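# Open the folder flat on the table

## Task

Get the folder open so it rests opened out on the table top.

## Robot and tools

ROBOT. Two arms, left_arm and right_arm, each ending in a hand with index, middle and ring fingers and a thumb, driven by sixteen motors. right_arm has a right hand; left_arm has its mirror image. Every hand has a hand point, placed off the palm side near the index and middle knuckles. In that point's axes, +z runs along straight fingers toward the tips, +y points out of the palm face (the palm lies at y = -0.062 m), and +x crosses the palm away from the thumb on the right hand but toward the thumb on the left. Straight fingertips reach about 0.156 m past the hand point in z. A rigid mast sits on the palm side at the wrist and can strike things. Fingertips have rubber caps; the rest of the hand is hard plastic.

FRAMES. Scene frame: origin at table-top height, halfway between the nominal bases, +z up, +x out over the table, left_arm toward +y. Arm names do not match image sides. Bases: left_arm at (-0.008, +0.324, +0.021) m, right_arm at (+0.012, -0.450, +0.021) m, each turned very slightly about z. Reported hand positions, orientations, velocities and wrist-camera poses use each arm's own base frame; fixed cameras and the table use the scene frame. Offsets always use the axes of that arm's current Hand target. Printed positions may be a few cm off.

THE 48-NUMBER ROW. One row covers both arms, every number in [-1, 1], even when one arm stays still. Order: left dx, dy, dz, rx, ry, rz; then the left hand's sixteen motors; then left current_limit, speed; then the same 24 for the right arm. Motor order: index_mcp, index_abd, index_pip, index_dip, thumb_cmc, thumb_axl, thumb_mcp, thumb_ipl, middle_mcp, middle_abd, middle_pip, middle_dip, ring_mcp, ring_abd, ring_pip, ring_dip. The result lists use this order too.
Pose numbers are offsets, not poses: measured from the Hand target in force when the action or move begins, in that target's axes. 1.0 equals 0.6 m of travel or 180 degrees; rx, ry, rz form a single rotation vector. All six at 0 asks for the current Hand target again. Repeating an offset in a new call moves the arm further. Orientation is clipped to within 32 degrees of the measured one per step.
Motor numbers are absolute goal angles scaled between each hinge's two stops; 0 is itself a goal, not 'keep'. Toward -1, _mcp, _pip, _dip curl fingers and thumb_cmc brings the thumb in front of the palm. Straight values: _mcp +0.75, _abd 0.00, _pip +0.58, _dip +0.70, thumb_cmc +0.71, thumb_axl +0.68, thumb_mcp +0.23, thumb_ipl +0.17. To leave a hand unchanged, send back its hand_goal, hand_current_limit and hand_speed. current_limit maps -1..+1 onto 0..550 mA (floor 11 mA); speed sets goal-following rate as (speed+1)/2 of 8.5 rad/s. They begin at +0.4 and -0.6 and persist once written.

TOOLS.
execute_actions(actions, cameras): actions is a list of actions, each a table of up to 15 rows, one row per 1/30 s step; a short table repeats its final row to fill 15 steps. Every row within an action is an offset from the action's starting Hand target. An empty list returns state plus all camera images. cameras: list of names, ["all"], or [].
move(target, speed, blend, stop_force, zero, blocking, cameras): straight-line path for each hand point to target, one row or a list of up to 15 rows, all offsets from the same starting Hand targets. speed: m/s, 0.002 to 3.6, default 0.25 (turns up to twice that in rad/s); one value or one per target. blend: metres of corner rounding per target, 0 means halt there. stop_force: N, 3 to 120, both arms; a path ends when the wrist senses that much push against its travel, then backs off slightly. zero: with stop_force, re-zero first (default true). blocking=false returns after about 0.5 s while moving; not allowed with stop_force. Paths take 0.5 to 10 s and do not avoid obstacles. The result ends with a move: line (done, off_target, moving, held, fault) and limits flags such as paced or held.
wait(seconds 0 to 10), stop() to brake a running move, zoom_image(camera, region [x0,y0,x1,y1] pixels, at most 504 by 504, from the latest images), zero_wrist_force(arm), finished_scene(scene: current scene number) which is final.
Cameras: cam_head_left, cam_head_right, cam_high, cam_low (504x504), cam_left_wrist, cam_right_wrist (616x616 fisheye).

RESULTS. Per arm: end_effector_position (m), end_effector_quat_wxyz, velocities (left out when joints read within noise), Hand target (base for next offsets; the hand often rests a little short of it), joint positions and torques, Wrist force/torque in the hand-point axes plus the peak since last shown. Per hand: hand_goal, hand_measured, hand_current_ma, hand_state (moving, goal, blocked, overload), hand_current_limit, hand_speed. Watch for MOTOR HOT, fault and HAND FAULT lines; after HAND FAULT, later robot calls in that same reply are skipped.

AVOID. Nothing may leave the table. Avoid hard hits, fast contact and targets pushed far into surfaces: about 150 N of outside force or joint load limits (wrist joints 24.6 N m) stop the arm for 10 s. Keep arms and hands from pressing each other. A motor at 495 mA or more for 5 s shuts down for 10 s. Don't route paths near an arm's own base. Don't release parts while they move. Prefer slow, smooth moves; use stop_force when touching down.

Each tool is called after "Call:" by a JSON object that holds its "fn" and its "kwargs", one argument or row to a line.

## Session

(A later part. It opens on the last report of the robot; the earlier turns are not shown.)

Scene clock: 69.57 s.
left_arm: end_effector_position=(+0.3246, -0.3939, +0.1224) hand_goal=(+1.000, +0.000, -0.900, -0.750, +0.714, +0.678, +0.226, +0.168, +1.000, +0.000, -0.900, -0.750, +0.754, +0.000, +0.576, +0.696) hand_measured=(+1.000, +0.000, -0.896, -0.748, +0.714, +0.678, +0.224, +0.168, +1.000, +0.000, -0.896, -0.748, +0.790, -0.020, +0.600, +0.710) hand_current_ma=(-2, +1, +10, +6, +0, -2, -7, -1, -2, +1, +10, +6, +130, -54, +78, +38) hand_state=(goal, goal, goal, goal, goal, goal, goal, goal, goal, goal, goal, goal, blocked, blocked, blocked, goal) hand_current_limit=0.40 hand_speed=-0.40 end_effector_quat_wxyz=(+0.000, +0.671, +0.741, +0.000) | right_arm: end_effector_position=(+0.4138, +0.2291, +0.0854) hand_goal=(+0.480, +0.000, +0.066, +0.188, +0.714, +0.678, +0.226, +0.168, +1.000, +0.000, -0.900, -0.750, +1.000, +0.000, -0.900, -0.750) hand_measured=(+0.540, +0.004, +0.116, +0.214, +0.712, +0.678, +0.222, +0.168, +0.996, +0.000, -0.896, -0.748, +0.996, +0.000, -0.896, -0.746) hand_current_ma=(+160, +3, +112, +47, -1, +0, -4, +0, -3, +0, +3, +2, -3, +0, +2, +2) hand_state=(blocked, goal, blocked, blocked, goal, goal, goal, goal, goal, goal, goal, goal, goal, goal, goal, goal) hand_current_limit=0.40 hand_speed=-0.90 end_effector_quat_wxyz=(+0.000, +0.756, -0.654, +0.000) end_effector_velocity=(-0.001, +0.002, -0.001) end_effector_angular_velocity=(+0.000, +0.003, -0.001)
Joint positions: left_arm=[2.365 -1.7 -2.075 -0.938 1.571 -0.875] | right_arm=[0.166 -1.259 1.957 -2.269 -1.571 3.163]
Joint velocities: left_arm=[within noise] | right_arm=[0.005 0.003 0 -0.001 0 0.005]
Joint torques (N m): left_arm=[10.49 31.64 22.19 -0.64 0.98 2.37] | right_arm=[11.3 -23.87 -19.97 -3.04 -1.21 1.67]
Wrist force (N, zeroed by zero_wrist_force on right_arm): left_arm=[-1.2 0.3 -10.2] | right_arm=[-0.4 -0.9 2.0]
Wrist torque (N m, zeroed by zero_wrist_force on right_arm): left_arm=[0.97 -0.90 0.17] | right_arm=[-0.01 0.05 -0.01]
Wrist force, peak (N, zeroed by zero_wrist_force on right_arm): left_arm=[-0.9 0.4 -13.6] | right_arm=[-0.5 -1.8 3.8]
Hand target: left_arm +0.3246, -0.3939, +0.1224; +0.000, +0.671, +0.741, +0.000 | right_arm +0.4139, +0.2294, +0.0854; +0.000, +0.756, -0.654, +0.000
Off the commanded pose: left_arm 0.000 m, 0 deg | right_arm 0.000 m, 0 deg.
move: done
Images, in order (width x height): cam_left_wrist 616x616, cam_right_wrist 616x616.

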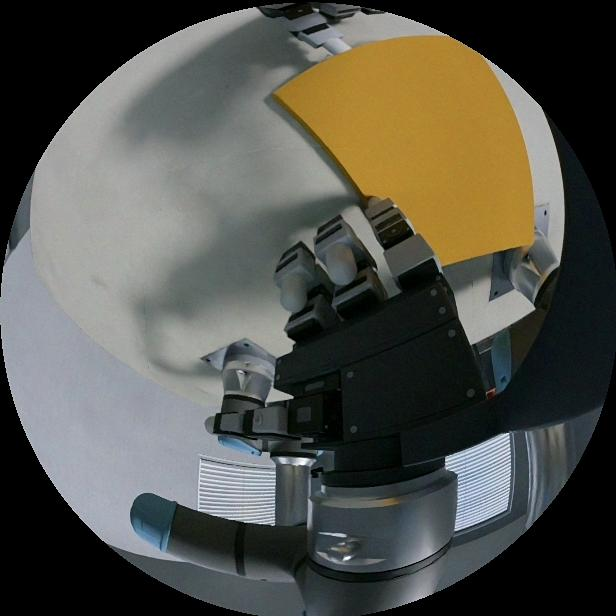

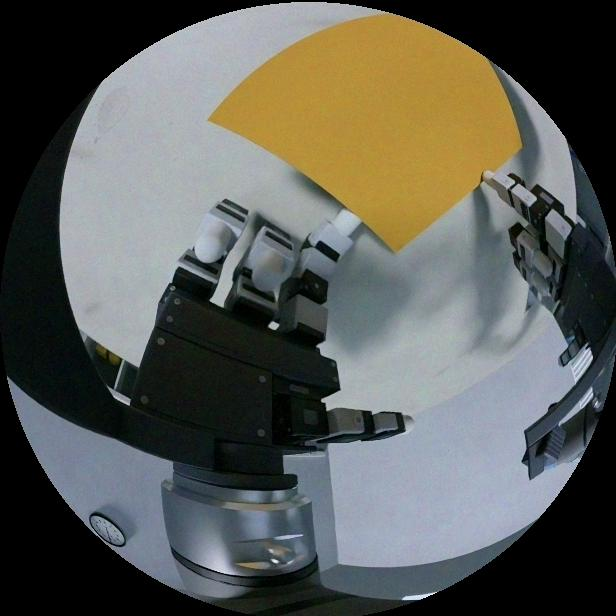

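Call:
{"fn": "move", "kwargs": {
  "target": [
    [0.05,0,-0.1,0,0,0, 1.0,0,-0.9,-0.75,0.714,0.678,0.226,0.168,1.0,0,-0.9,-0.75,0.754,0,0.576,0.696,0.4,-0.4, 0,0,0,0,0,0, 0.479,0,0.066,0.188,0.714,0.678,0.226,0.168,1.0,0,-0.9,-0.75,1.0,0,-0.9,-0.75,0.4,-0.9],
    [0.05,-0.434,-0.13,0,0,0, 1.0,0,-0.9,-0.75,0.714,0.678,0.226,0.168,1.0,0,-0.9,-0.75,0.754,0,0.576,0.696,0.4,-0.4, 0,0,0,0,0,0, 0.479,0,0.066,0.188,0.714,0.678,0.226,0.168,1.0,0,-0.9,-0.75,1.0,0,-0.9,-0.75,0.4,-0.9]
  ],
  "speed": [0.06,0.15],
  "blend": [0.03,0],
  "cameras": ["cam_high","cam_right_wrist","cam_left_wrist"]
}}

Scene clock: 77.60 s.
left_arm: end_effector_position=(+0.0626, -0.3897, +0.2003) hand_goal=(+1.000, +0.000, -0.900, -0.750, +0.714, +0.678, +0.226, +0.168, +1.000, +0.000, -0.900, -0.750, +0.754, +0.000, +0.576, +0.696) hand_measured=(+1.000, +0.000, -0.896, -0.748, +0.714, +0.678, +0.224, +0.168, +1.000, +0.000, -0.896, -0.748, +0.754, -0.004, +0.578, +0.700) hand_current_ma=(-2, +1, +10, +6, +0, -2, -7, -1, -2, +1, +10, +6, +2, -6, +5, +7) hand_state=(goal, goal, goal, goal, goal, goal, goal, goal, goal, goal, goal, goal, goal, goal, goal, goal) hand_current_limit=0.40 hand_speed=-0.40 end_effector_quat_wxyz=(+0.000, +0.671, +0.741, +0.000) | right_arm: end_effector_position=(+0.4139, +0.2294, +0.0854) hand_goal=(+0.480, +0.000, +0.066, +0.188, +0.714, +0.678, +0.226, +0.168, +1.000, +0.000, -0.900, -0.750, +1.000, +0.000, -0.900, -0.750) hand_measured=(+0.504, +0.002, +0.084, +0.198, +0.712, +0.678, +0.222, +0.168, +0.996, +0.000, -0.896, -0.748, +0.996, +0.000, -0.896, -0.746) hand_current_ma=(+42, +1, +27, +12, -1, +0, -4, +0, -3, +0, +3, +2, -3, +0, +2, +2) hand_state=(blocked, goal, goal, goal, goal, goal, goal, goal, goal, goal, goal, goal, goal, goal, goal, goal) hand_current_limit=0.40 hand_speed=-0.90 end_effector_quat_wxyz=(+0.000, +0.756, -0.654, +0.000)
Joint positions: left_arm=[1.846 -1.426 -2.116 -1.17 1.571 -1.394] | right_arm=[0.166 -1.259 1.957 -2.269 -1.571 3.164]
Joint torques (N m): left_arm=[-7.99 28.65 7.9 4.66 1.75 -0.81] | right_arm=[10.42 -24.02 -25.81 -2.88 1.49 2.02]
Wrist force (N, zeroed by zero_wrist_force on right_arm): left_arm=[-1.0 0.3 -0.3] | right_arm=[-0.4 -0.3 0.8]
Wrist torque (N m, zeroed by zero_wrist_force on right_arm): left_arm=[0.05 -0.11 -0.06] | right_arm=[-0.05 0.04 -0.07]
Wrist force, peak (N, zeroed by zero_wrist_force on right_arm): left_arm=[-1.3 0.2 -10.5] | right_arm=[-0.1 -1.1 2.1]
Hand target: left_arm +0.0625, -0.3897, +0.2004; +0.000, +0.671, +0.741, +0.000 | right_arm +0.4139, +0.2294, +0.0854; +0.000, +0.756, -0.654, +0.000
Off the commanded pose: left_arm 0.000 m, 0 deg | right_arm 0.000 m, 0 deg.
move: done
Images, in order (width x height): cam_high 504x504, cam_left_wrist 616x616, cam_right_wrist 616x616.

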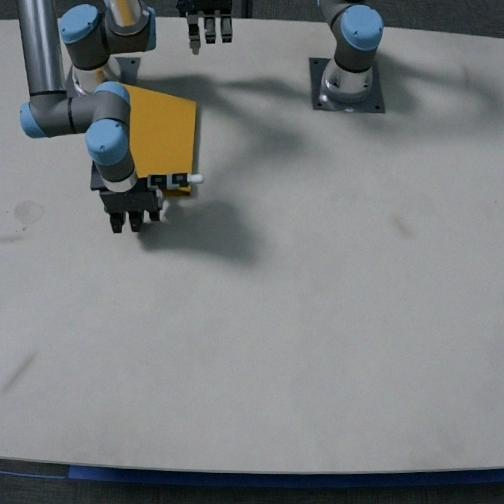

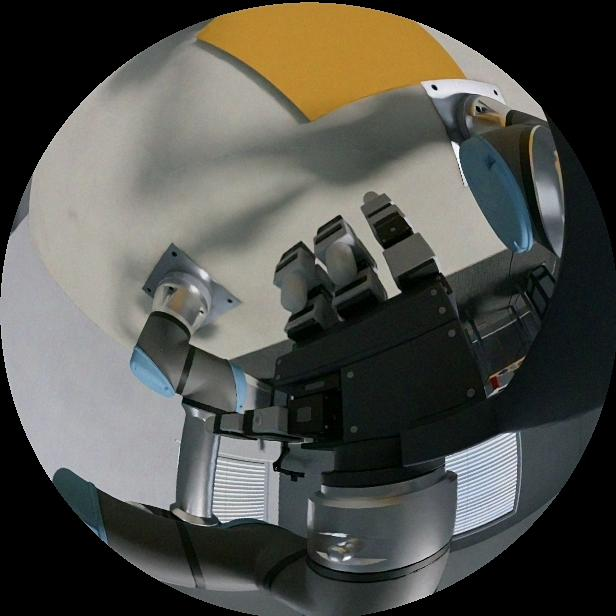

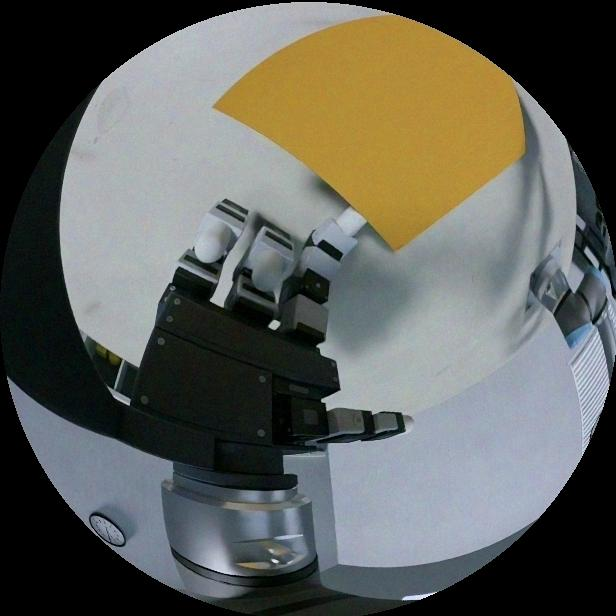

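Call:
{"fn": "move", "kwargs": {
  "target": [
    [0,0,0,0,0,0, 0.479,0,0.066,0.188,0.714,0.678,0.226,0.168,1.0,0,-0.9,-0.75,1.0,0,-0.9,-0.75,0.4,-0.4, -0.0267,0.008,-0.0473,0,0,0, 0.479,0,0.066,0.188,0.714,0.678,0.226,0.168,1.0,0,-0.9,-0.75,1.0,0,-0.9,-0.75,0.4,-0.9],
    [0,0,0,0,0,0, 0.479,0,0.066,0.188,0.714,0.678,0.226,0.168,1.0,0,-0.9,-0.75,1.0,0,-0.9,-0.75,0.4,-0.4, -0.078,0.008,-0.087,0,0,0, 0.479,0,0.066,0.188,0.714,0.678,0.226,0.168,1.0,0,-0.9,-0.75,1.0,0,-0.9,-0.75,0.4,-0.9]
  ],
  "speed": 0.05,
  "blend": [0.01,0],
  "cameras": ["cam_high","cam_head_left","cam_head_right","cam_right_wrist","cam_left_wrist"]
}}

Scene clock: 81.70 s.
left_arm: end_effector_position=(+0.0625, -0.3897, +0.2004) hand_goal=(+0.480, +0.000, +0.066, +0.188, +0.714, +0.678, +0.226, +0.168, +1.000, +0.000, -0.900, -0.750, +1.000, +0.000, -0.900, -0.750) hand_measured=(+0.490, +0.000, +0.066, +0.186, +0.714, +0.678, +0.224, +0.168, +1.000, +0.000, -0.896, -0.748, +0.994, -0.004, -0.892, -0.746) hand_current_ma=(+30, +1, -1, -5, +0, -2, -7, -1, -2, +1, +10, +6, -15, -6, +19, +7) hand_state=(goal, goal, goal, goal, goal, goal, goal, goal, goal, goal, goal, goal, goal, goal, goal, goal) hand_current_limit=0.40 hand_speed=-0.40 end_effector_quat_wxyz=(+0.000, +0.671, +0.741, +0.000) | right_arm: end_effector_position=(+0.4024, +0.2751, +0.1377) hand_goal=(+0.480, +0.000, +0.066, +0.188, +0.714, +0.678, +0.226, +0.168, +1.000, +0.000, -0.900, -0.750, +1.000, +0.000, -0.900, -0.750) hand_measured=(+0.494, +0.002, +0.076, +0.194, +0.712, +0.678, +0.222, +0.168, +0.996, +0.000, -0.896, -0.748, +0.996, +0.000, -0.896, -0.746) hand_current_ma=(+20, +0, +12, +5, -1, +0, -4, +0, -3, +0, +3, +2, -3, +0, +2, +2) hand_state=(goal, goal, goal, goal, goal, goal, goal, goal, goal, goal, goal, goal, goal, goal, goal, goal) hand_current_limit=0.40 hand_speed=-0.90 end_effector_quat_wxyz=(+0.000, +0.756, -0.654, +0.000) end_effector_velocity=(+0.000, -0.002, -0.001) end_effector_angular_velocity=(+0.000, -0.001, +0.000)
Joint positions: left_arm=[1.846 -1.426 -2.117 -1.17 1.571 -1.395] | right_arm=[0.254 -1.315 1.87 -2.125 -1.571 3.252]
Joint velocities: left_arm=[within noise] | right_arm=[-0.004 0 0.004 -0.005 0 -0.004]
Joint torques (N m): left_arm=[-6.64 28.03 9.62 4.34 0.89 -2.59] | right_arm=[-16.43 -22.78 -9.89 -4.62 0.95 -2.48]
Wrist force (N, zeroed by zero_wrist_force on right_arm): left_arm=[-0.6 0.4 -0.2] | right_arm=[-0.2 -0.1 0.3]
Wrist torque (N m, zeroed by zero_wrist_force on right_arm): left_arm=[0.08 -0.16 -0.02] | right_arm=[-0.01 0.06 -0.09]
Wrist force, peak (N, zeroed by zero_wrist_force on right_arm): left_arm=[-1.1 0.2 -0.4] | right_arm=[0.6 -0.2 1.3]
Hand target: left_arm +0.0625, -0.3897, +0.2004; +0.000, +0.671, +0.741, +0.000 | right_arm +0.4024, +0.2750, +0.1376; +0.000, +0.756, -0.654, +0.000
Off the commanded pose: left_arm 0.000 m, 0 deg | right_arm 0.000 m, 0 deg.
move: done; blend cut to 0 m at target 1
Images, in order (width x height): cam_head_left 504x504, cam_head_right 504x504, cam_high 504x504, cam_left_wrist 616x616, cam_right_wrist 616x616.

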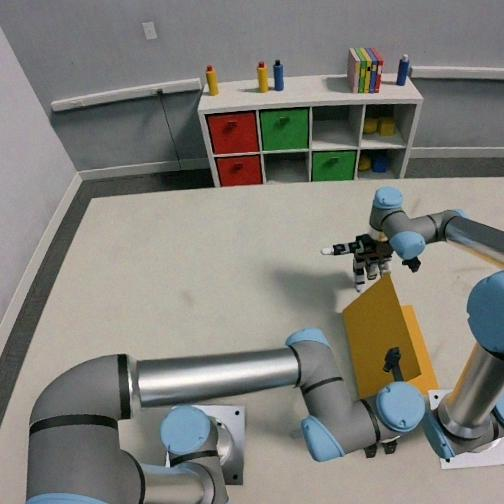

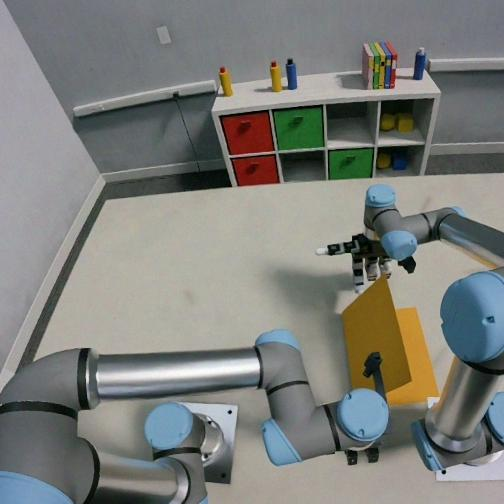

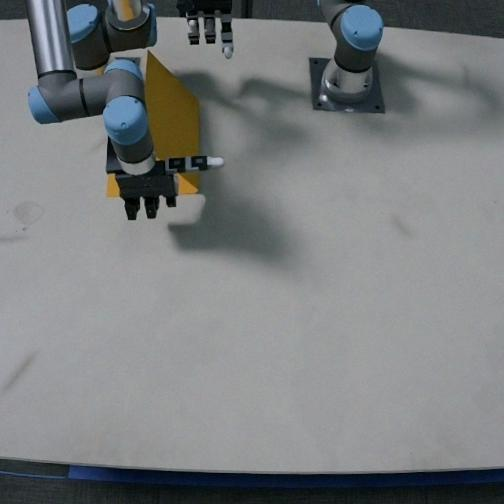

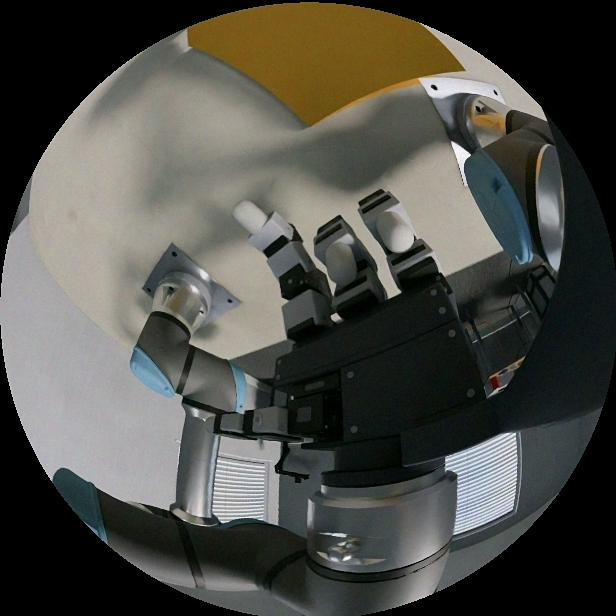

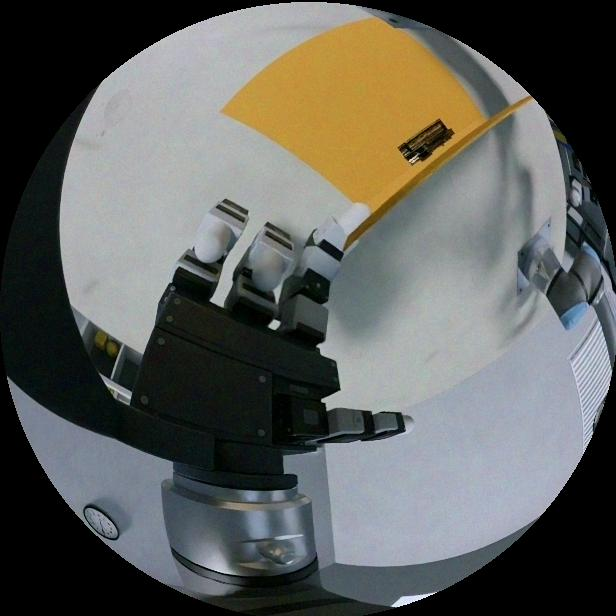

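Call:
{"fn": "zoom_image", "kwargs": {
  "camera": "cam_left_wrist",
  "region": [180, 20, 480, 220]
}}

Call:
{"fn": "zoom_image", "kwargs": {
  "camera": "cam_head_left",
  "region": [310, 200, 470, 400]
}}

Scaled by 1.680 from the camera's 616x616 image, which has a finer 880x880 frame.

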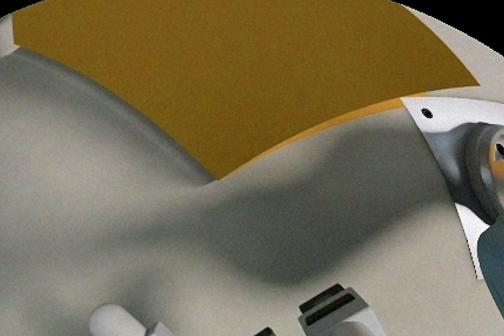

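Scaled by 2.520.

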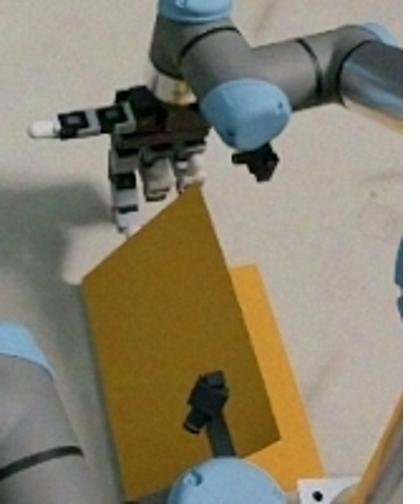

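Call:
{"fn": "zoom_image", "kwargs": {
  "camera": "cam_high",
  "region": [90, 30, 250, 230]
}}

Scaled by 2.520.

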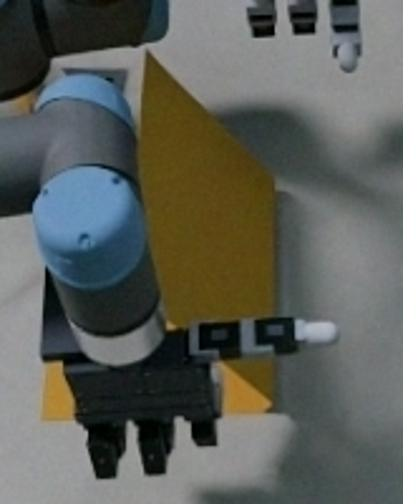

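Call:
{"fn": "move", "kwargs": {
  "target": [-0.0917,0.0642,0,0,0,0, 0.479,0,0.066,0.188,0.714,0.678,0.226,0.168,1.0,0,-0.9,-0.75,1.0,0,-0.9,-0.75,0.4,-0.4, 0,0,0,0,0,0, 0.479,0,0.066,0.188,0.714,0.678,0.226,0.168,1.0,0,-0.9,-0.75,1.0,0,-0.9,-0.75,0.4,-0.9],
  "speed": 0.08,
  "cameras": ["cam_high","cam_head_left","cam_left_wrist"]
}}

Scene clock: 98.00 s.
left_arm: end_effector_position=(+0.1063, -0.4407, +0.2004) hand_goal=(+0.480, +0.000, +0.066, +0.188, +0.714, +0.678, +0.226, +0.168, +1.000, +0.000, -0.900, -0.750, +1.000, +0.000, -0.900, -0.750) hand_measured=(+0.490, +0.000, +0.066, +0.186, +0.714, +0.678, +0.224, +0.168, +1.000, +0.000, -0.896, -0.748, +0.996, -0.004, -0.892, -0.746) hand_current_ma=(+30, +1, -1, -5, +0, -2, -7, -1, -2, +1, +10, +6, -13, -6, +19, +7) hand_state=(goal, goal, goal, goal, goal, goal, goal, goal, goal, goal, goal, goal, goal, goal, goal, goal) hand_current_limit=0.40 hand_speed=-0.40 end_effector_quat_wxyz=(+0.000, +0.671, +0.741, +0.000) end_effector_velocity=(-0.001, +0.002, +0.000) end_effector_angular_velocity=(+0.000, -0.001, +0.003) | right_arm: end_effector_position=(+0.4024, +0.2750, +0.1376) hand_goal=(+0.480, +0.000, +0.066, +0.188, +0.714, +0.678, +0.226, +0.168, +1.000, +0.000, -0.900, -0.750, +1.000, +0.000, -0.900, -0.750) hand_measured=(+0.494, +0.002, +0.076, +0.194, +0.712, +0.678, +0.222, +0.168, +0.996, +0.000, -0.896, -0.748, +0.996, +0.000, -0.896, -0.746) hand_current_ma=(+20, +0, +12, +5, -1, +0, -4, +0, -3, +0, +3, +2, -3, +0, +2, +2) hand_state=(goal, goal, goal, goal, goal, goal, goal, goal, goal, goal, goal, goal, goal, goal, goal, goal) hand_current_limit=0.40 hand_speed=-0.90 end_effector_quat_wxyz=(+0.000, +0.756, -0.654, +0.000)
Joint positions: left_arm=[1.908 -1.557 -1.998 -1.158 1.571 -1.332] | right_arm=[0.254 -1.315 1.87 -2.126 -1.571 3.251]
Joint velocities: left_arm=[-0.002 0.004 -0.004 0 0.001 -0.005] | right_arm=[within noise]
Joint torques (N m): left_arm=[-7.69 31.78 9.15 2.42 -0.17 -2.58] | right_arm=[-13.35 -22.41 -9.2 -4.72 -1.5 -2.05]
Wrist force (N, zeroed by zero_wrist_force on right_arm): left_arm=[-0.7 0.5 -0.4] | right_arm=[-0.1 -0.4 0.2]
Wrist torque (N m, zeroed by zero_wrist_force on right_arm): left_arm=[0.10 -0.15 -0.02] | right_arm=[-0.03 0.04 -0.07]
Wrist force, peak (N, zeroed by zero_wrist_force on right_arm): left_arm=[-1.4 1.3 -0.3] | right_arm=[0.0 -0.5 0.2]
Hand target: left_arm +0.1062, -0.4407, +0.2004; +0.000, +0.671, +0.741, +0.000 | right_arm +0.4024, +0.2750, +0.1376; +0.000, +0.756, -0.654, +0.000
Off the commanded pose: left_arm 0.000 m, 0 deg | right_arm 0.000 m, 0 deg.
move: done
Images, in order (width x height): cam_head_left 504x504, cam_high 504x504, cam_left_wrist 616x616.

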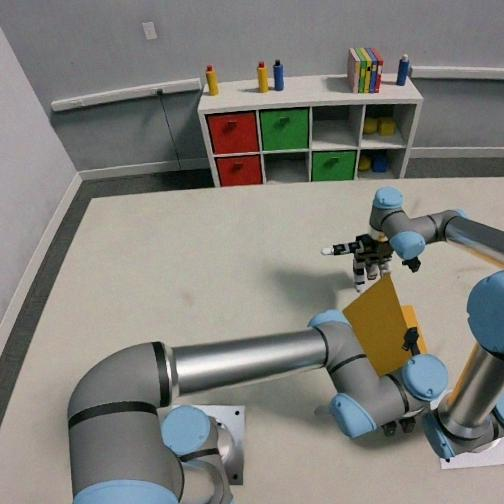

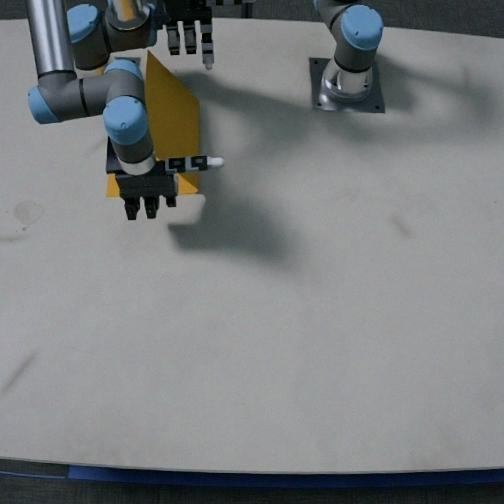

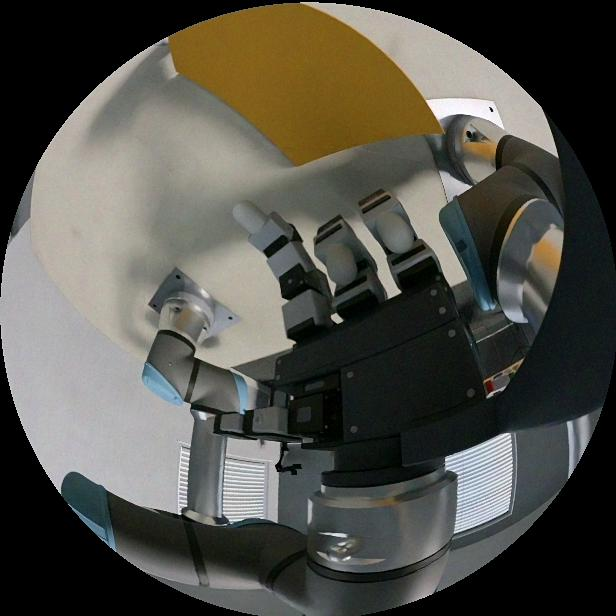

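Call:
{"fn": "move", "kwargs": {
  "target": [
    [0,0,0,0,0,0, 0.479,0,0.066,0.188,0.714,0.678,0.226,0.168,1.0,0,-0.9,-0.75,1.0,0,-0.9,-0.75,0.4,-0.4, -0.06,0,-0.014,0,0,0, 0.479,0,0.066,0.188,0.714,0.678,0.226,0.168,1.0,0,-0.9,-0.75,1.0,0,-0.9,-0.75,0.4,-0.9]
  ],
  "speed": 0.03,
  "cameras": ["cam_high","cam_head_left","cam_left_wrist","cam_right_wrist"]
}}

Scene clock: 101.87 s.
left_arm: end_effector_position=(+0.1062, -0.4407, +0.2004) hand_goal=(+0.480, +0.000, +0.066, +0.188, +0.714, +0.678, +0.226, +0.168, +1.000, +0.000, -0.900, -0.750, +1.000, +0.000, -0.900, -0.750) hand_measured=(+0.490, +0.000, +0.066, +0.186, +0.714, +0.678, +0.224, +0.168, +1.000, +0.000, -0.896, -0.748, +0.996, -0.004, -0.892, -0.746) hand_current_ma=(+30, +1, -1, -5, +0, -2, -7, -1, -2, +1, +10, +6, -13, -6, +19, +7) hand_state=(goal, goal, goal, goal, goal, goal, goal, goal, goal, goal, goal, goal, goal, goal, goal, goal) hand_current_limit=0.40 hand_speed=-0.40 end_effector_quat_wxyz=(+0.000, +0.671, +0.741, +0.000) | right_arm: end_effector_position=(+0.3972, +0.3108, +0.1461) hand_goal=(+0.480, +0.000, +0.066, +0.188, +0.714, +0.678, +0.226, +0.168, +1.000, +0.000, -0.900, -0.750, +1.000, +0.000, -0.900, -0.750) hand_measured=(+0.488, +0.000, +0.072, +0.192, +0.712, +0.678, +0.222, +0.168, +0.996, +0.000, -0.896, -0.748, +0.996, +0.000, -0.896, -0.746) hand_current_ma=(+10, +0, +6, +2, -1, +0, -4, +0, -3, +0, +3, +2, -3, +0, +2, +2) hand_state=(goal, goal, goal, goal, goal, goal, goal, goal, goal, goal, goal, goal, goal, goal, goal, goal) hand_current_limit=0.40 hand_speed=-0.90 end_effector_quat_wxyz=(+0.000, +0.756, -0.654, +0.000) end_effector_velocity=(+0.001, -0.002, +0.000) end_effector_angular_velocity=(+0.000, +0.000, +0.002)
Joint positions: left_arm=[1.907 -1.557 -1.998 -1.158 1.571 -1.333] | right_arm=[0.319 -1.297 1.82 -2.094 -1.571 3.317]
Joint velocities: left_arm=[within noise] | right_arm=[-0.003 -0.001 0.002 -0.001 0 -0.006]
Joint torques (N m): left_arm=[-8.54 33.5 9.26 0.75 -0.97 -2.73] | right_arm=[-13.22 -34.14 -8.38 -3.89 0.18 -1.7]
Wrist force (N, zeroed by zero_wrist_force on right_arm): left_arm=[-0.8 0.6 -0.5] | right_arm=[0.0 -0.4 0.0]
Wrist torque (N m, zeroed by zero_wrist_force on right_arm): left_arm=[0.12 -0.15 -0.01] | right_arm=[-0.04 0.00 -0.09]
Wrist force, peak (N, zeroed by zero_wrist_force on right_arm): left_arm=[-1.1 0.6 -0.5] | right_arm=[0.5 -0.2 0.6]
Hand target: left_arm +0.1062, -0.4407, +0.2004; +0.000, +0.671, +0.741, +0.000 | right_arm +0.3972, +0.3106, +0.1460; +0.000, +0.756, -0.654, +0.000
Off the commanded pose: left_arm 0.000 m, 0 deg | right_arm 0.000 m, 0 deg.
move: done
Images, in order (width x height): cam_head_left 504x504, cam_high 504x504, cam_left_wrist 616x616, cam_right_wrist 616x616.

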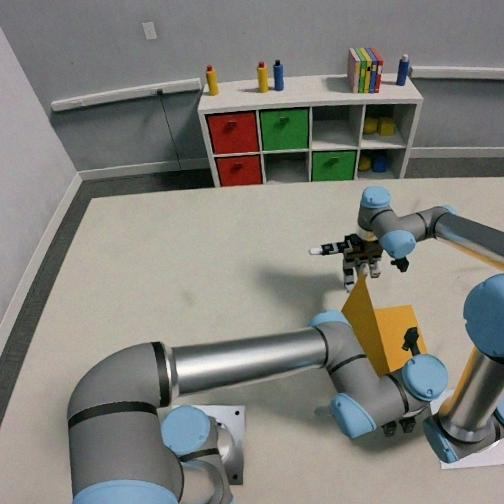

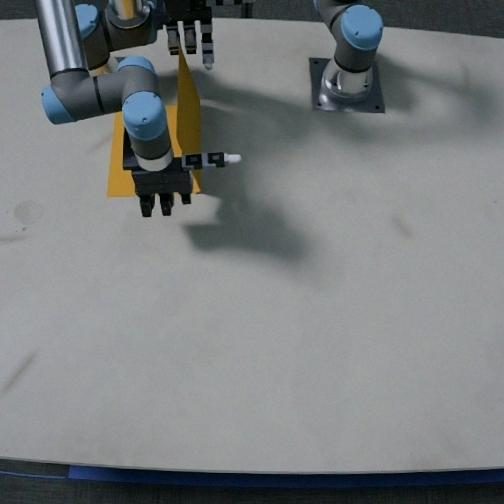

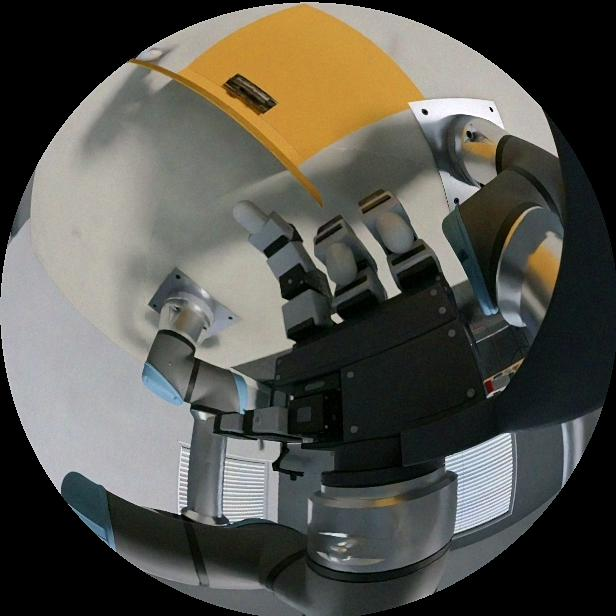

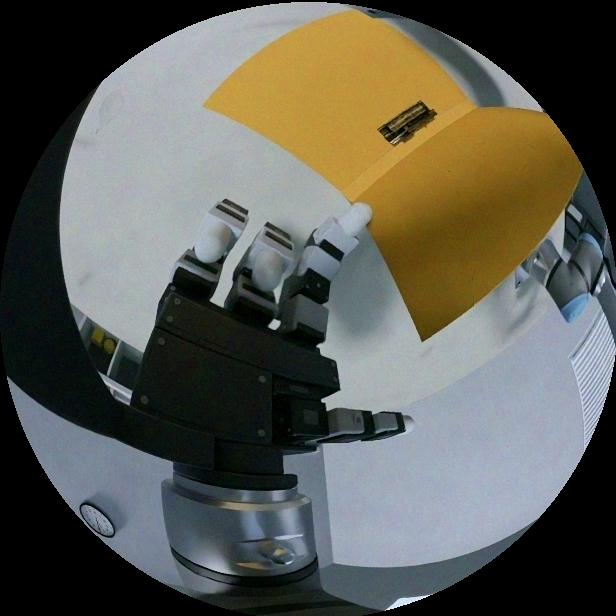

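Call:
{"fn": "move", "kwargs": {
  "target": [
    [0,0,0,0,0,0, 0.479,0,0.066,0.188,0.714,0.678,0.226,0.168,1.0,0,-0.9,-0.75,1.0,0,-0.9,-0.75,0.4,-0.4, -0.053,0,0,0,0,0, 0.479,0,0.066,0.188,0.714,0.678,0.226,0.168,1.0,0,-0.9,-0.75,1.0,0,-0.9,-0.75,0.4,-0.9]
  ],
  "speed": 0.03,
  "cameras": ["cam_high","cam_head_left","cam_left_wrist","cam_right_wrist"]
}}

Scene clock: 105.43 s.
left_arm: end_effector_position=(+0.1062, -0.4407, +0.2004) hand_goal=(+0.480, +0.000, +0.066, +0.188, +0.714, +0.678, +0.226, +0.168, +1.000, +0.000, -0.900, -0.750, +1.000, +0.000, -0.900, -0.750) hand_measured=(+0.490, +0.000, +0.066, +0.186, +0.714, +0.678, +0.224, +0.168, +1.000, +0.000, -0.896, -0.748, +0.996, -0.004, -0.892, -0.746) hand_current_ma=(+30, +1, +0, -4, +0, -2, -7, -1, -2, +1, +10, +6, -13, -6, +19, +7) hand_state=(goal, goal, goal, goal, goal, goal, goal, goal, goal, goal, goal, goal, goal, goal, goal, goal) hand_current_limit=0.40 hand_speed=-0.40 end_effector_quat_wxyz=(+0.000, +0.671, +0.741, +0.000) | right_arm: end_effector_position=(+0.3926, +0.3423, +0.1460) hand_goal=(+0.480, +0.000, +0.066, +0.188, +0.714, +0.678, +0.226, +0.168, +1.000, +0.000, -0.900, -0.750, +1.000, +0.000, -0.900, -0.750) hand_measured=(+0.488, +0.000, +0.072, +0.190, +0.712, +0.678, +0.222, +0.168, +0.996, +0.000, -0.896, -0.748, +0.996, +0.000, -0.896, -0.746) hand_current_ma=(+10, +0, +6, +2, -1, +0, -4, +0, -3, +0, +3, +2, -3, +0, +2, +2) hand_state=(goal, goal, goal, goal, goal, goal, goal, goal, goal, goal, goal, goal, goal, goal, goal, goal) hand_current_limit=0.40 hand_speed=-0.90 end_effector_quat_wxyz=(+0.000, +0.756, -0.654, +0.000) end_effector_velocity=(+0.000, -0.002, +0.001) end_effector_angular_velocity=(+0.000, -0.001, +0.002)
Joint positions: left_arm=[1.907 -1.557 -1.998 -1.158 1.571 -1.333] | right_arm=[0.375 -1.268 1.781 -2.084 -1.571 3.372]
Joint velocities: left_arm=[within noise] | right_arm=[-0.003 -0.003 0.001 0.001 0 -0.005]
Joint torques (N m): left_arm=[-9.16 33.17 9.59 1.31 -1.36 -2.49] | right_arm=[-13.94 -35.26 -9.83 -1.83 -0.83 -1.82]
Wrist force (N, zeroed by zero_wrist_force on right_arm): left_arm=[-0.8 0.5 -0.3] | right_arm=[0.0 -0.3 0.0]
Wrist torque (N m, zeroed by zero_wrist_force on right_arm): left_arm=[0.09 -0.13 -0.02] | right_arm=[-0.03 0.00 -0.09]
Wrist force, peak (N, zeroed by zero_wrist_force on right_arm): left_arm=[-1.0 0.7 -0.4] | right_arm=[-0.5 -0.5 0.0]
Hand target: left_arm +0.1062, -0.4407, +0.2004; +0.000, +0.671, +0.741, +0.000 | right_arm +0.3926, +0.3421, +0.1460; +0.000, +0.756, -0.654, +0.000
Off the commanded pose: left_arm 0.000 m, 0 deg | right_arm 0.000 m, 0 deg.
move: done
Images, in order (width x height): cam_head_left 504x504, cam_high 504x504, cam_left_wrist 616x616, cam_right_wrist 616x616.

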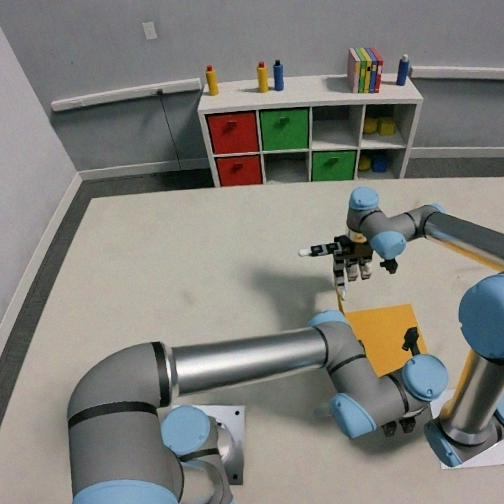

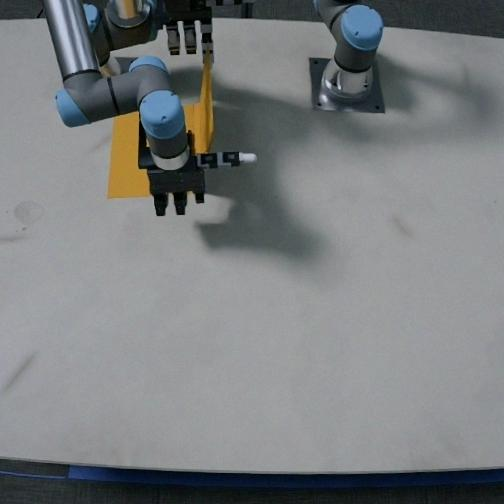

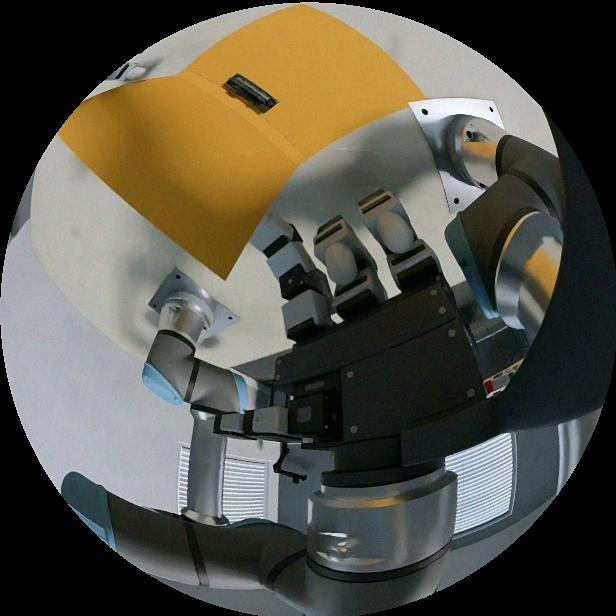

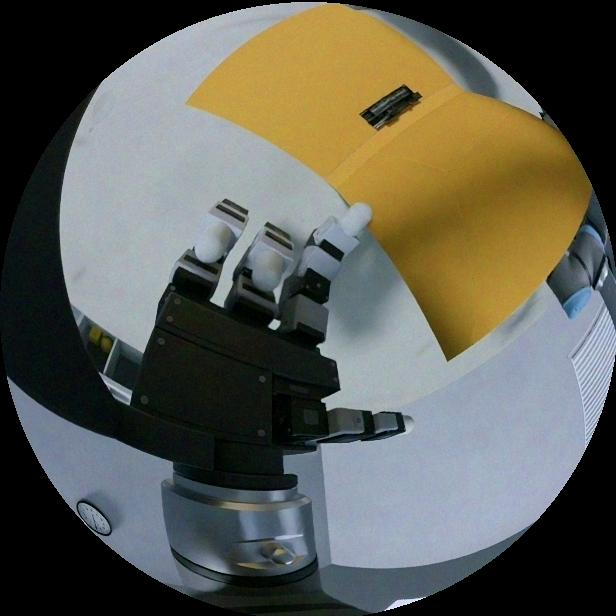

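Call:
{"fn": "move", "kwargs": {
  "target": [
    [0.1,0.003,0.035,0,0,0, 0.479,0,0.066,0.188,0.714,0.678,0.226,0.168,1.0,0,-0.9,-0.75,1.0,0,-0.9,-0.75,0.4,-0.4, 0,-0.02,0,0,0,0, 0.479,0,0.066,0.188,0.714,0.678,0.226,0.168,1.0,0,-0.9,-0.75,1.0,0,-0.9,-0.75,0.4,-0.9],
    [0.1583,0.007,0.08,0,0,0, 0.479,0,0.066,0.188,0.714,0.678,0.226,0.168,1.0,0,-0.9,-0.75,1.0,0,-0.9,-0.75,0.4,-0.4, 0,-0.06,0,0,0,0, 0.479,0,0.066,0.188,0.714,0.678,0.226,0.168,1.0,0,-0.9,-0.75,1.0,0,-0.9,-0.75,0.4,-0.9]
  ],
  "speed": 0.035,
  "blend": [0.02,0],
  "cameras": ["cam_high","cam_head_left","cam_left_wrist","cam_right_wrist"]
}}

Scene clock: 113.50 s.
left_arm: end_effector_position=(+0.1012, -0.3457, +0.1524) hand_goal=(+0.480, +0.000, +0.066, +0.188, +0.714, +0.678, +0.226, +0.168, +1.000, +0.000, -0.900, -0.750, +1.000, +0.000, -0.900, -0.750) hand_measured=(+0.490, +0.000, +0.070, +0.188, +0.714, +0.678, +0.224, +0.168, +1.000, +0.000, -0.896, -0.748, +0.996, -0.004, -0.892, -0.746) hand_current_ma=(+28, +1, +7, +0, +0, -2, -7, -1, -2, +1, +10, +6, -13, -6, +19, +7) hand_state=(goal, goal, goal, goal, goal, goal, goal, goal, goal, goal, goal, goal, goal, goal, goal, goal) hand_current_limit=0.40 hand_speed=-0.40 end_effector_quat_wxyz=(+0.000, +0.671, +0.741, +0.000) | right_arm: end_effector_position=(+0.4284, +0.3473, +0.1460) hand_goal=(+0.480, +0.000, +0.066, +0.188, +0.714, +0.678, +0.226, +0.168, +1.000, +0.000, -0.900, -0.750, +1.000, +0.000, -0.900, -0.750) hand_measured=(+0.488, +0.000, +0.072, +0.190, +0.712, +0.678, +0.222, +0.168, +0.996, +0.000, -0.896, -0.748, +0.996, +0.000, -0.896, -0.746) hand_current_ma=(+10, +0, +6, +2, -1, +0, -4, +0, -3, +0, +3, +2, -3, +0, +2, +2) hand_state=(goal, goal, goal, goal, goal, goal, goal, goal, goal, goal, goal, goal, goal, goal, goal, goal) hand_current_limit=0.40 hand_speed=-0.90 end_effector_quat_wxyz=(+0.000, +0.756, -0.654, +0.000)
Joint positions: left_arm=[1.982 -1.366 -2.301 -1.045 1.571 -1.258] | right_arm=[0.361 -1.198 1.683 -2.056 -1.571 3.358]
Joint torques (N m): left_arm=[-7.77 1.36 29.04 0.99 1.4 -1.62] | right_arm=[-7.06 -39.77 -8.44 -2.94 -0.8 -1.11]
Wrist force (N, zeroed by zero_wrist_force on right_arm): left_arm=[-0.8 0.1 -0.3] | right_arm=[0.1 -0.3 0.0]
Wrist torque (N m, zeroed by zero_wrist_force on right_arm): left_arm=[0.08 -0.13 -0.08] | right_arm=[-0.04 -0.01 0.00]
Wrist force, peak (N, zeroed by zero_wrist_force on right_arm): left_arm=[-1.1 0.5 -0.4] | right_arm=[-0.1 -0.5 0.0]
Hand target: left_arm +0.1011, -0.3457, +0.1524; +0.000, +0.671, +0.741, +0.000 | right_arm +0.4283, +0.3473, +0.1460; +0.000, +0.756, -0.654, +0.000
Off the commanded pose: left_arm 0.000 m, 0 deg | right_arm 0.000 m, 0 deg.
move: done
Images, in order (width x height): cam_head_left 504x504, cam_high 504x504, cam_left_wrist 616x616, cam_right_wrist 616x616.

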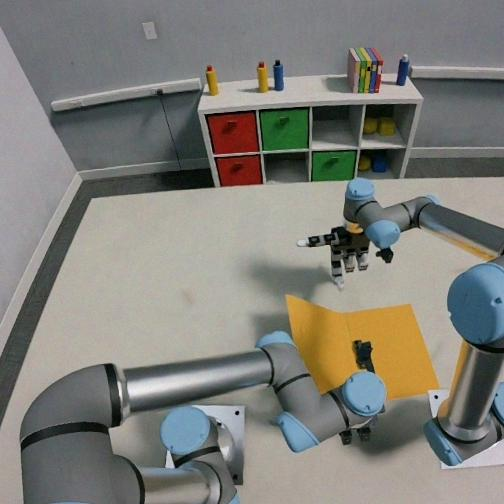

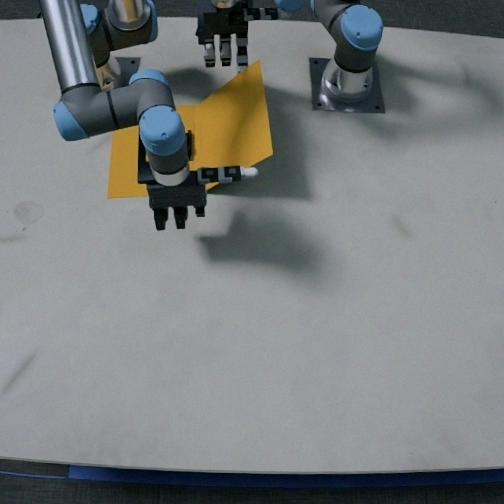

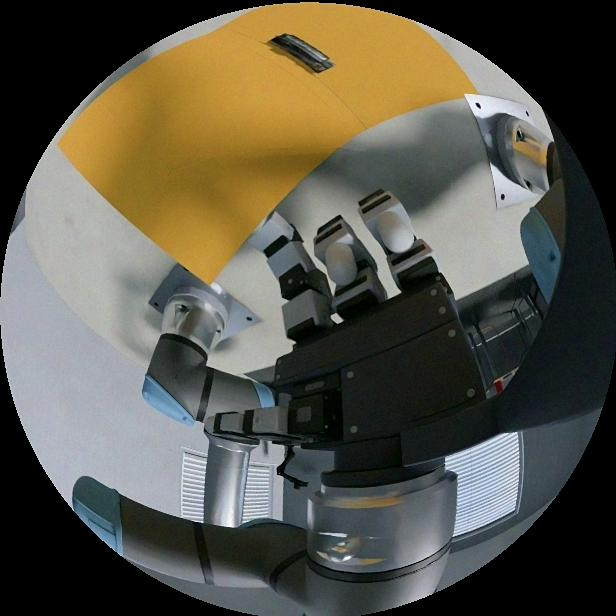

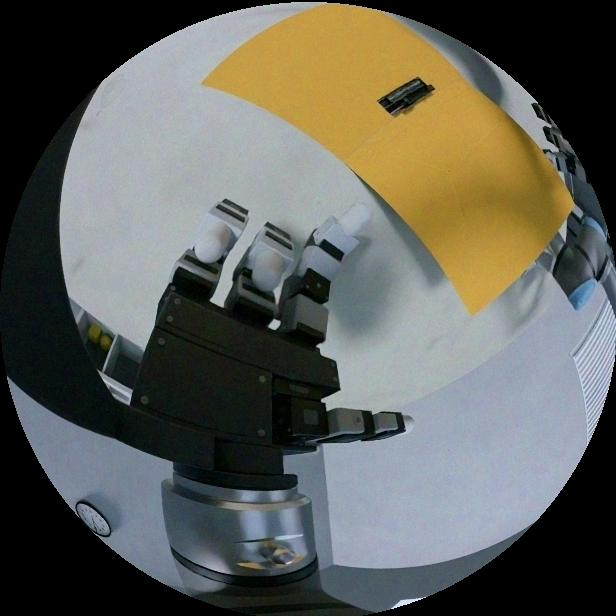

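Call:
{"fn": "move", "kwargs": {
  "target": [
    [0.045,0.003,0.0583,0,0,0, 0.479,0,0.066,0.188,0.714,0.678,0.226,0.168,1.0,0,-0.9,-0.75,1.0,0,-0.9,-0.75,0.4,-0.4, 0,-0.05,-0.05,0,0,0, 0.479,0,0.066,0.188,0.714,0.678,0.226,0.168,1.0,0,-0.9,-0.75,1.0,0,-0.9,-0.75,0.4,-0.9],
    [0.0733,0.006,0.1267,0,0,0, 0.479,0,0.066,0.188,0.714,0.678,0.226,0.168,1.0,0,-0.9,-0.75,1.0,0,-0.9,-0.75,0.4,-0.4, 0,-0.1,-0.15,0,0,0, 0.479,0,0.066,0.188,0.714,0.678,0.226,0.168,1.0,0,-0.9,-0.75,1.0,0,-0.9,-0.75,0.4,-0.9],
    [0.08,0.006,0.15,0,0,0, 0.479,0,0.066,0.188,0.714,0.678,0.226,0.168,1.0,0,-0.9,-0.75,1.0,0,-0.9,-0.75,0.4,-0.4, 0,-0.1,-0.2,0,0,0, 0.479,0,0.066,0.188,0.714,0.678,0.226,0.168,1.0,0,-0.9,-0.75,1.0,0,-0.9,-0.75,0.4,-0.9]
  ],
  "speed": 0.04,
  "blend": [0.02,0.01,0],
  "cameras": ["cam_high","cam_head_left","cam_left_wrist"]
}}

Scene clock: 120.07 s.
left_arm: end_effector_position=(+0.0999, -0.2975, +0.0622) hand_goal=(+0.480, +0.000, +0.066, +0.188, +0.714, +0.678, +0.226, +0.168, +1.000, +0.000, -0.900, -0.750, +1.000, +0.000, -0.900, -0.750) hand_measured=(+0.490, +0.000, +0.070, +0.188, +0.714, +0.678, +0.224, +0.168, +1.000, +0.000, -0.896, -0.748, +0.996, -0.004, -0.892, -0.746) hand_current_ma=(+28, +1, +8, +0, +0, -2, -7, -1, -2, +1, +10, +6, -13, -6, +19, +7) hand_state=(goal, goal, goal, goal, goal, goal, goal, goal, goal, goal, goal, goal, goal, goal, goal, goal) hand_current_limit=0.40 hand_speed=-0.40 end_effector_quat_wxyz=(+0.000, +0.671, +0.741, +0.000) | right_arm: end_effector_position=(+0.4877, +0.3559, +0.2662) hand_goal=(+0.480, +0.000, +0.066, +0.188, +0.714, +0.678, +0.226, +0.168, +1.000, +0.000, -0.900, -0.750, +1.000, +0.000, -0.900, -0.750) hand_measured=(+0.488, +0.000, +0.072, +0.190, +0.712, +0.678, +0.222, +0.168, +0.996, +0.000, -0.896, -0.748, +0.996, +0.000, -0.896, -0.746) hand_current_ma=(+9, +0, +6, +2, -1, +0, -4, +0, -3, +0, +3, +2, -3, +0, +2, +2) hand_state=(goal, goal, goal, goal, goal, goal, goal, goal, goal, goal, goal, goal, goal, goal, goal, goal) hand_current_limit=0.40 hand_speed=-0.90 end_effector_quat_wxyz=(+0.000, +0.756, -0.654, +0.000) end_effector_velocity=(+0.000, +0.001, -0.003) end_effector_angular_velocity=(+0.000, +0.000, +0.001)
Joint positions: left_arm=[2.041 -1.425 -2.553 -0.735 1.571 -1.199] | right_arm=[0.341 -1.16 1.305 -1.716 -1.571 3.339]
Joint velocities: left_arm=[within noise] | right_arm=[0.001 0.002 0.004 -0.006 0 0]
Joint torques (N m): left_arm=[5.38 22.12 25.87 0.49 -1.1 1.43] | right_arm=[-9.94 -32.17 -10.6 -4.78 0.88 -1.52]
Wrist force (N, zeroed by zero_wrist_force on right_arm): left_arm=[-0.8 0.5 0.2] | right_arm=[0.1 -0.3 0.3]
Wrist torque (N m, zeroed by zero_wrist_force on right_arm): left_arm=[0.08 -0.15 -0.04] | right_arm=[-0.06 -0.02 0.00]
Wrist force, peak (N, zeroed by zero_wrist_force on right_arm): left_arm=[-1.2 0.5 0.3] | right_arm=[0.0 0.1 0.6]
Hand target: left_arm +0.1000, -0.2976, +0.0624; +0.000, +0.671, +0.741, +0.000 | right_arm +0.4876, +0.3559, +0.2660; +0.000, +0.756, -0.654, +0.000
Off the commanded pose: left_arm 0.000 m, 0 deg | right_arm 0.000 m, 0 deg.
move: done
Images, in order (width x height): cam_head_left 504x504, cam_high 504x504, cam_left_wrist 616x616.

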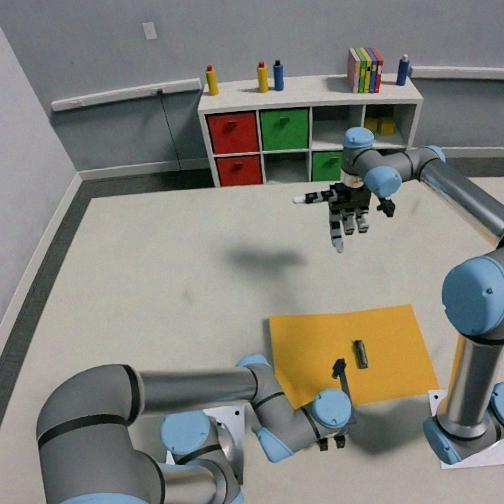

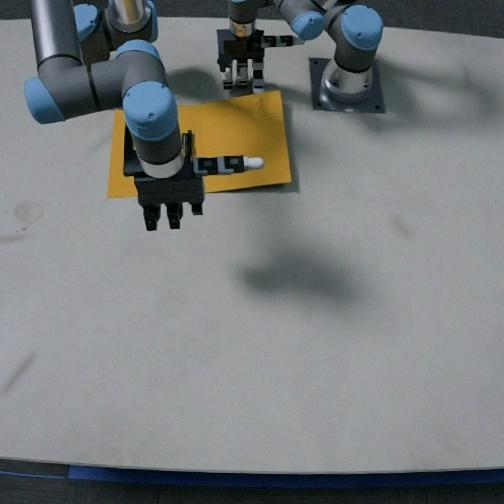

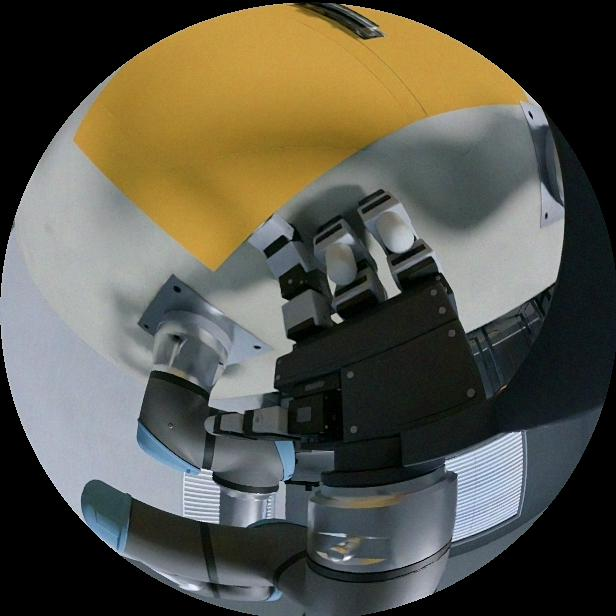

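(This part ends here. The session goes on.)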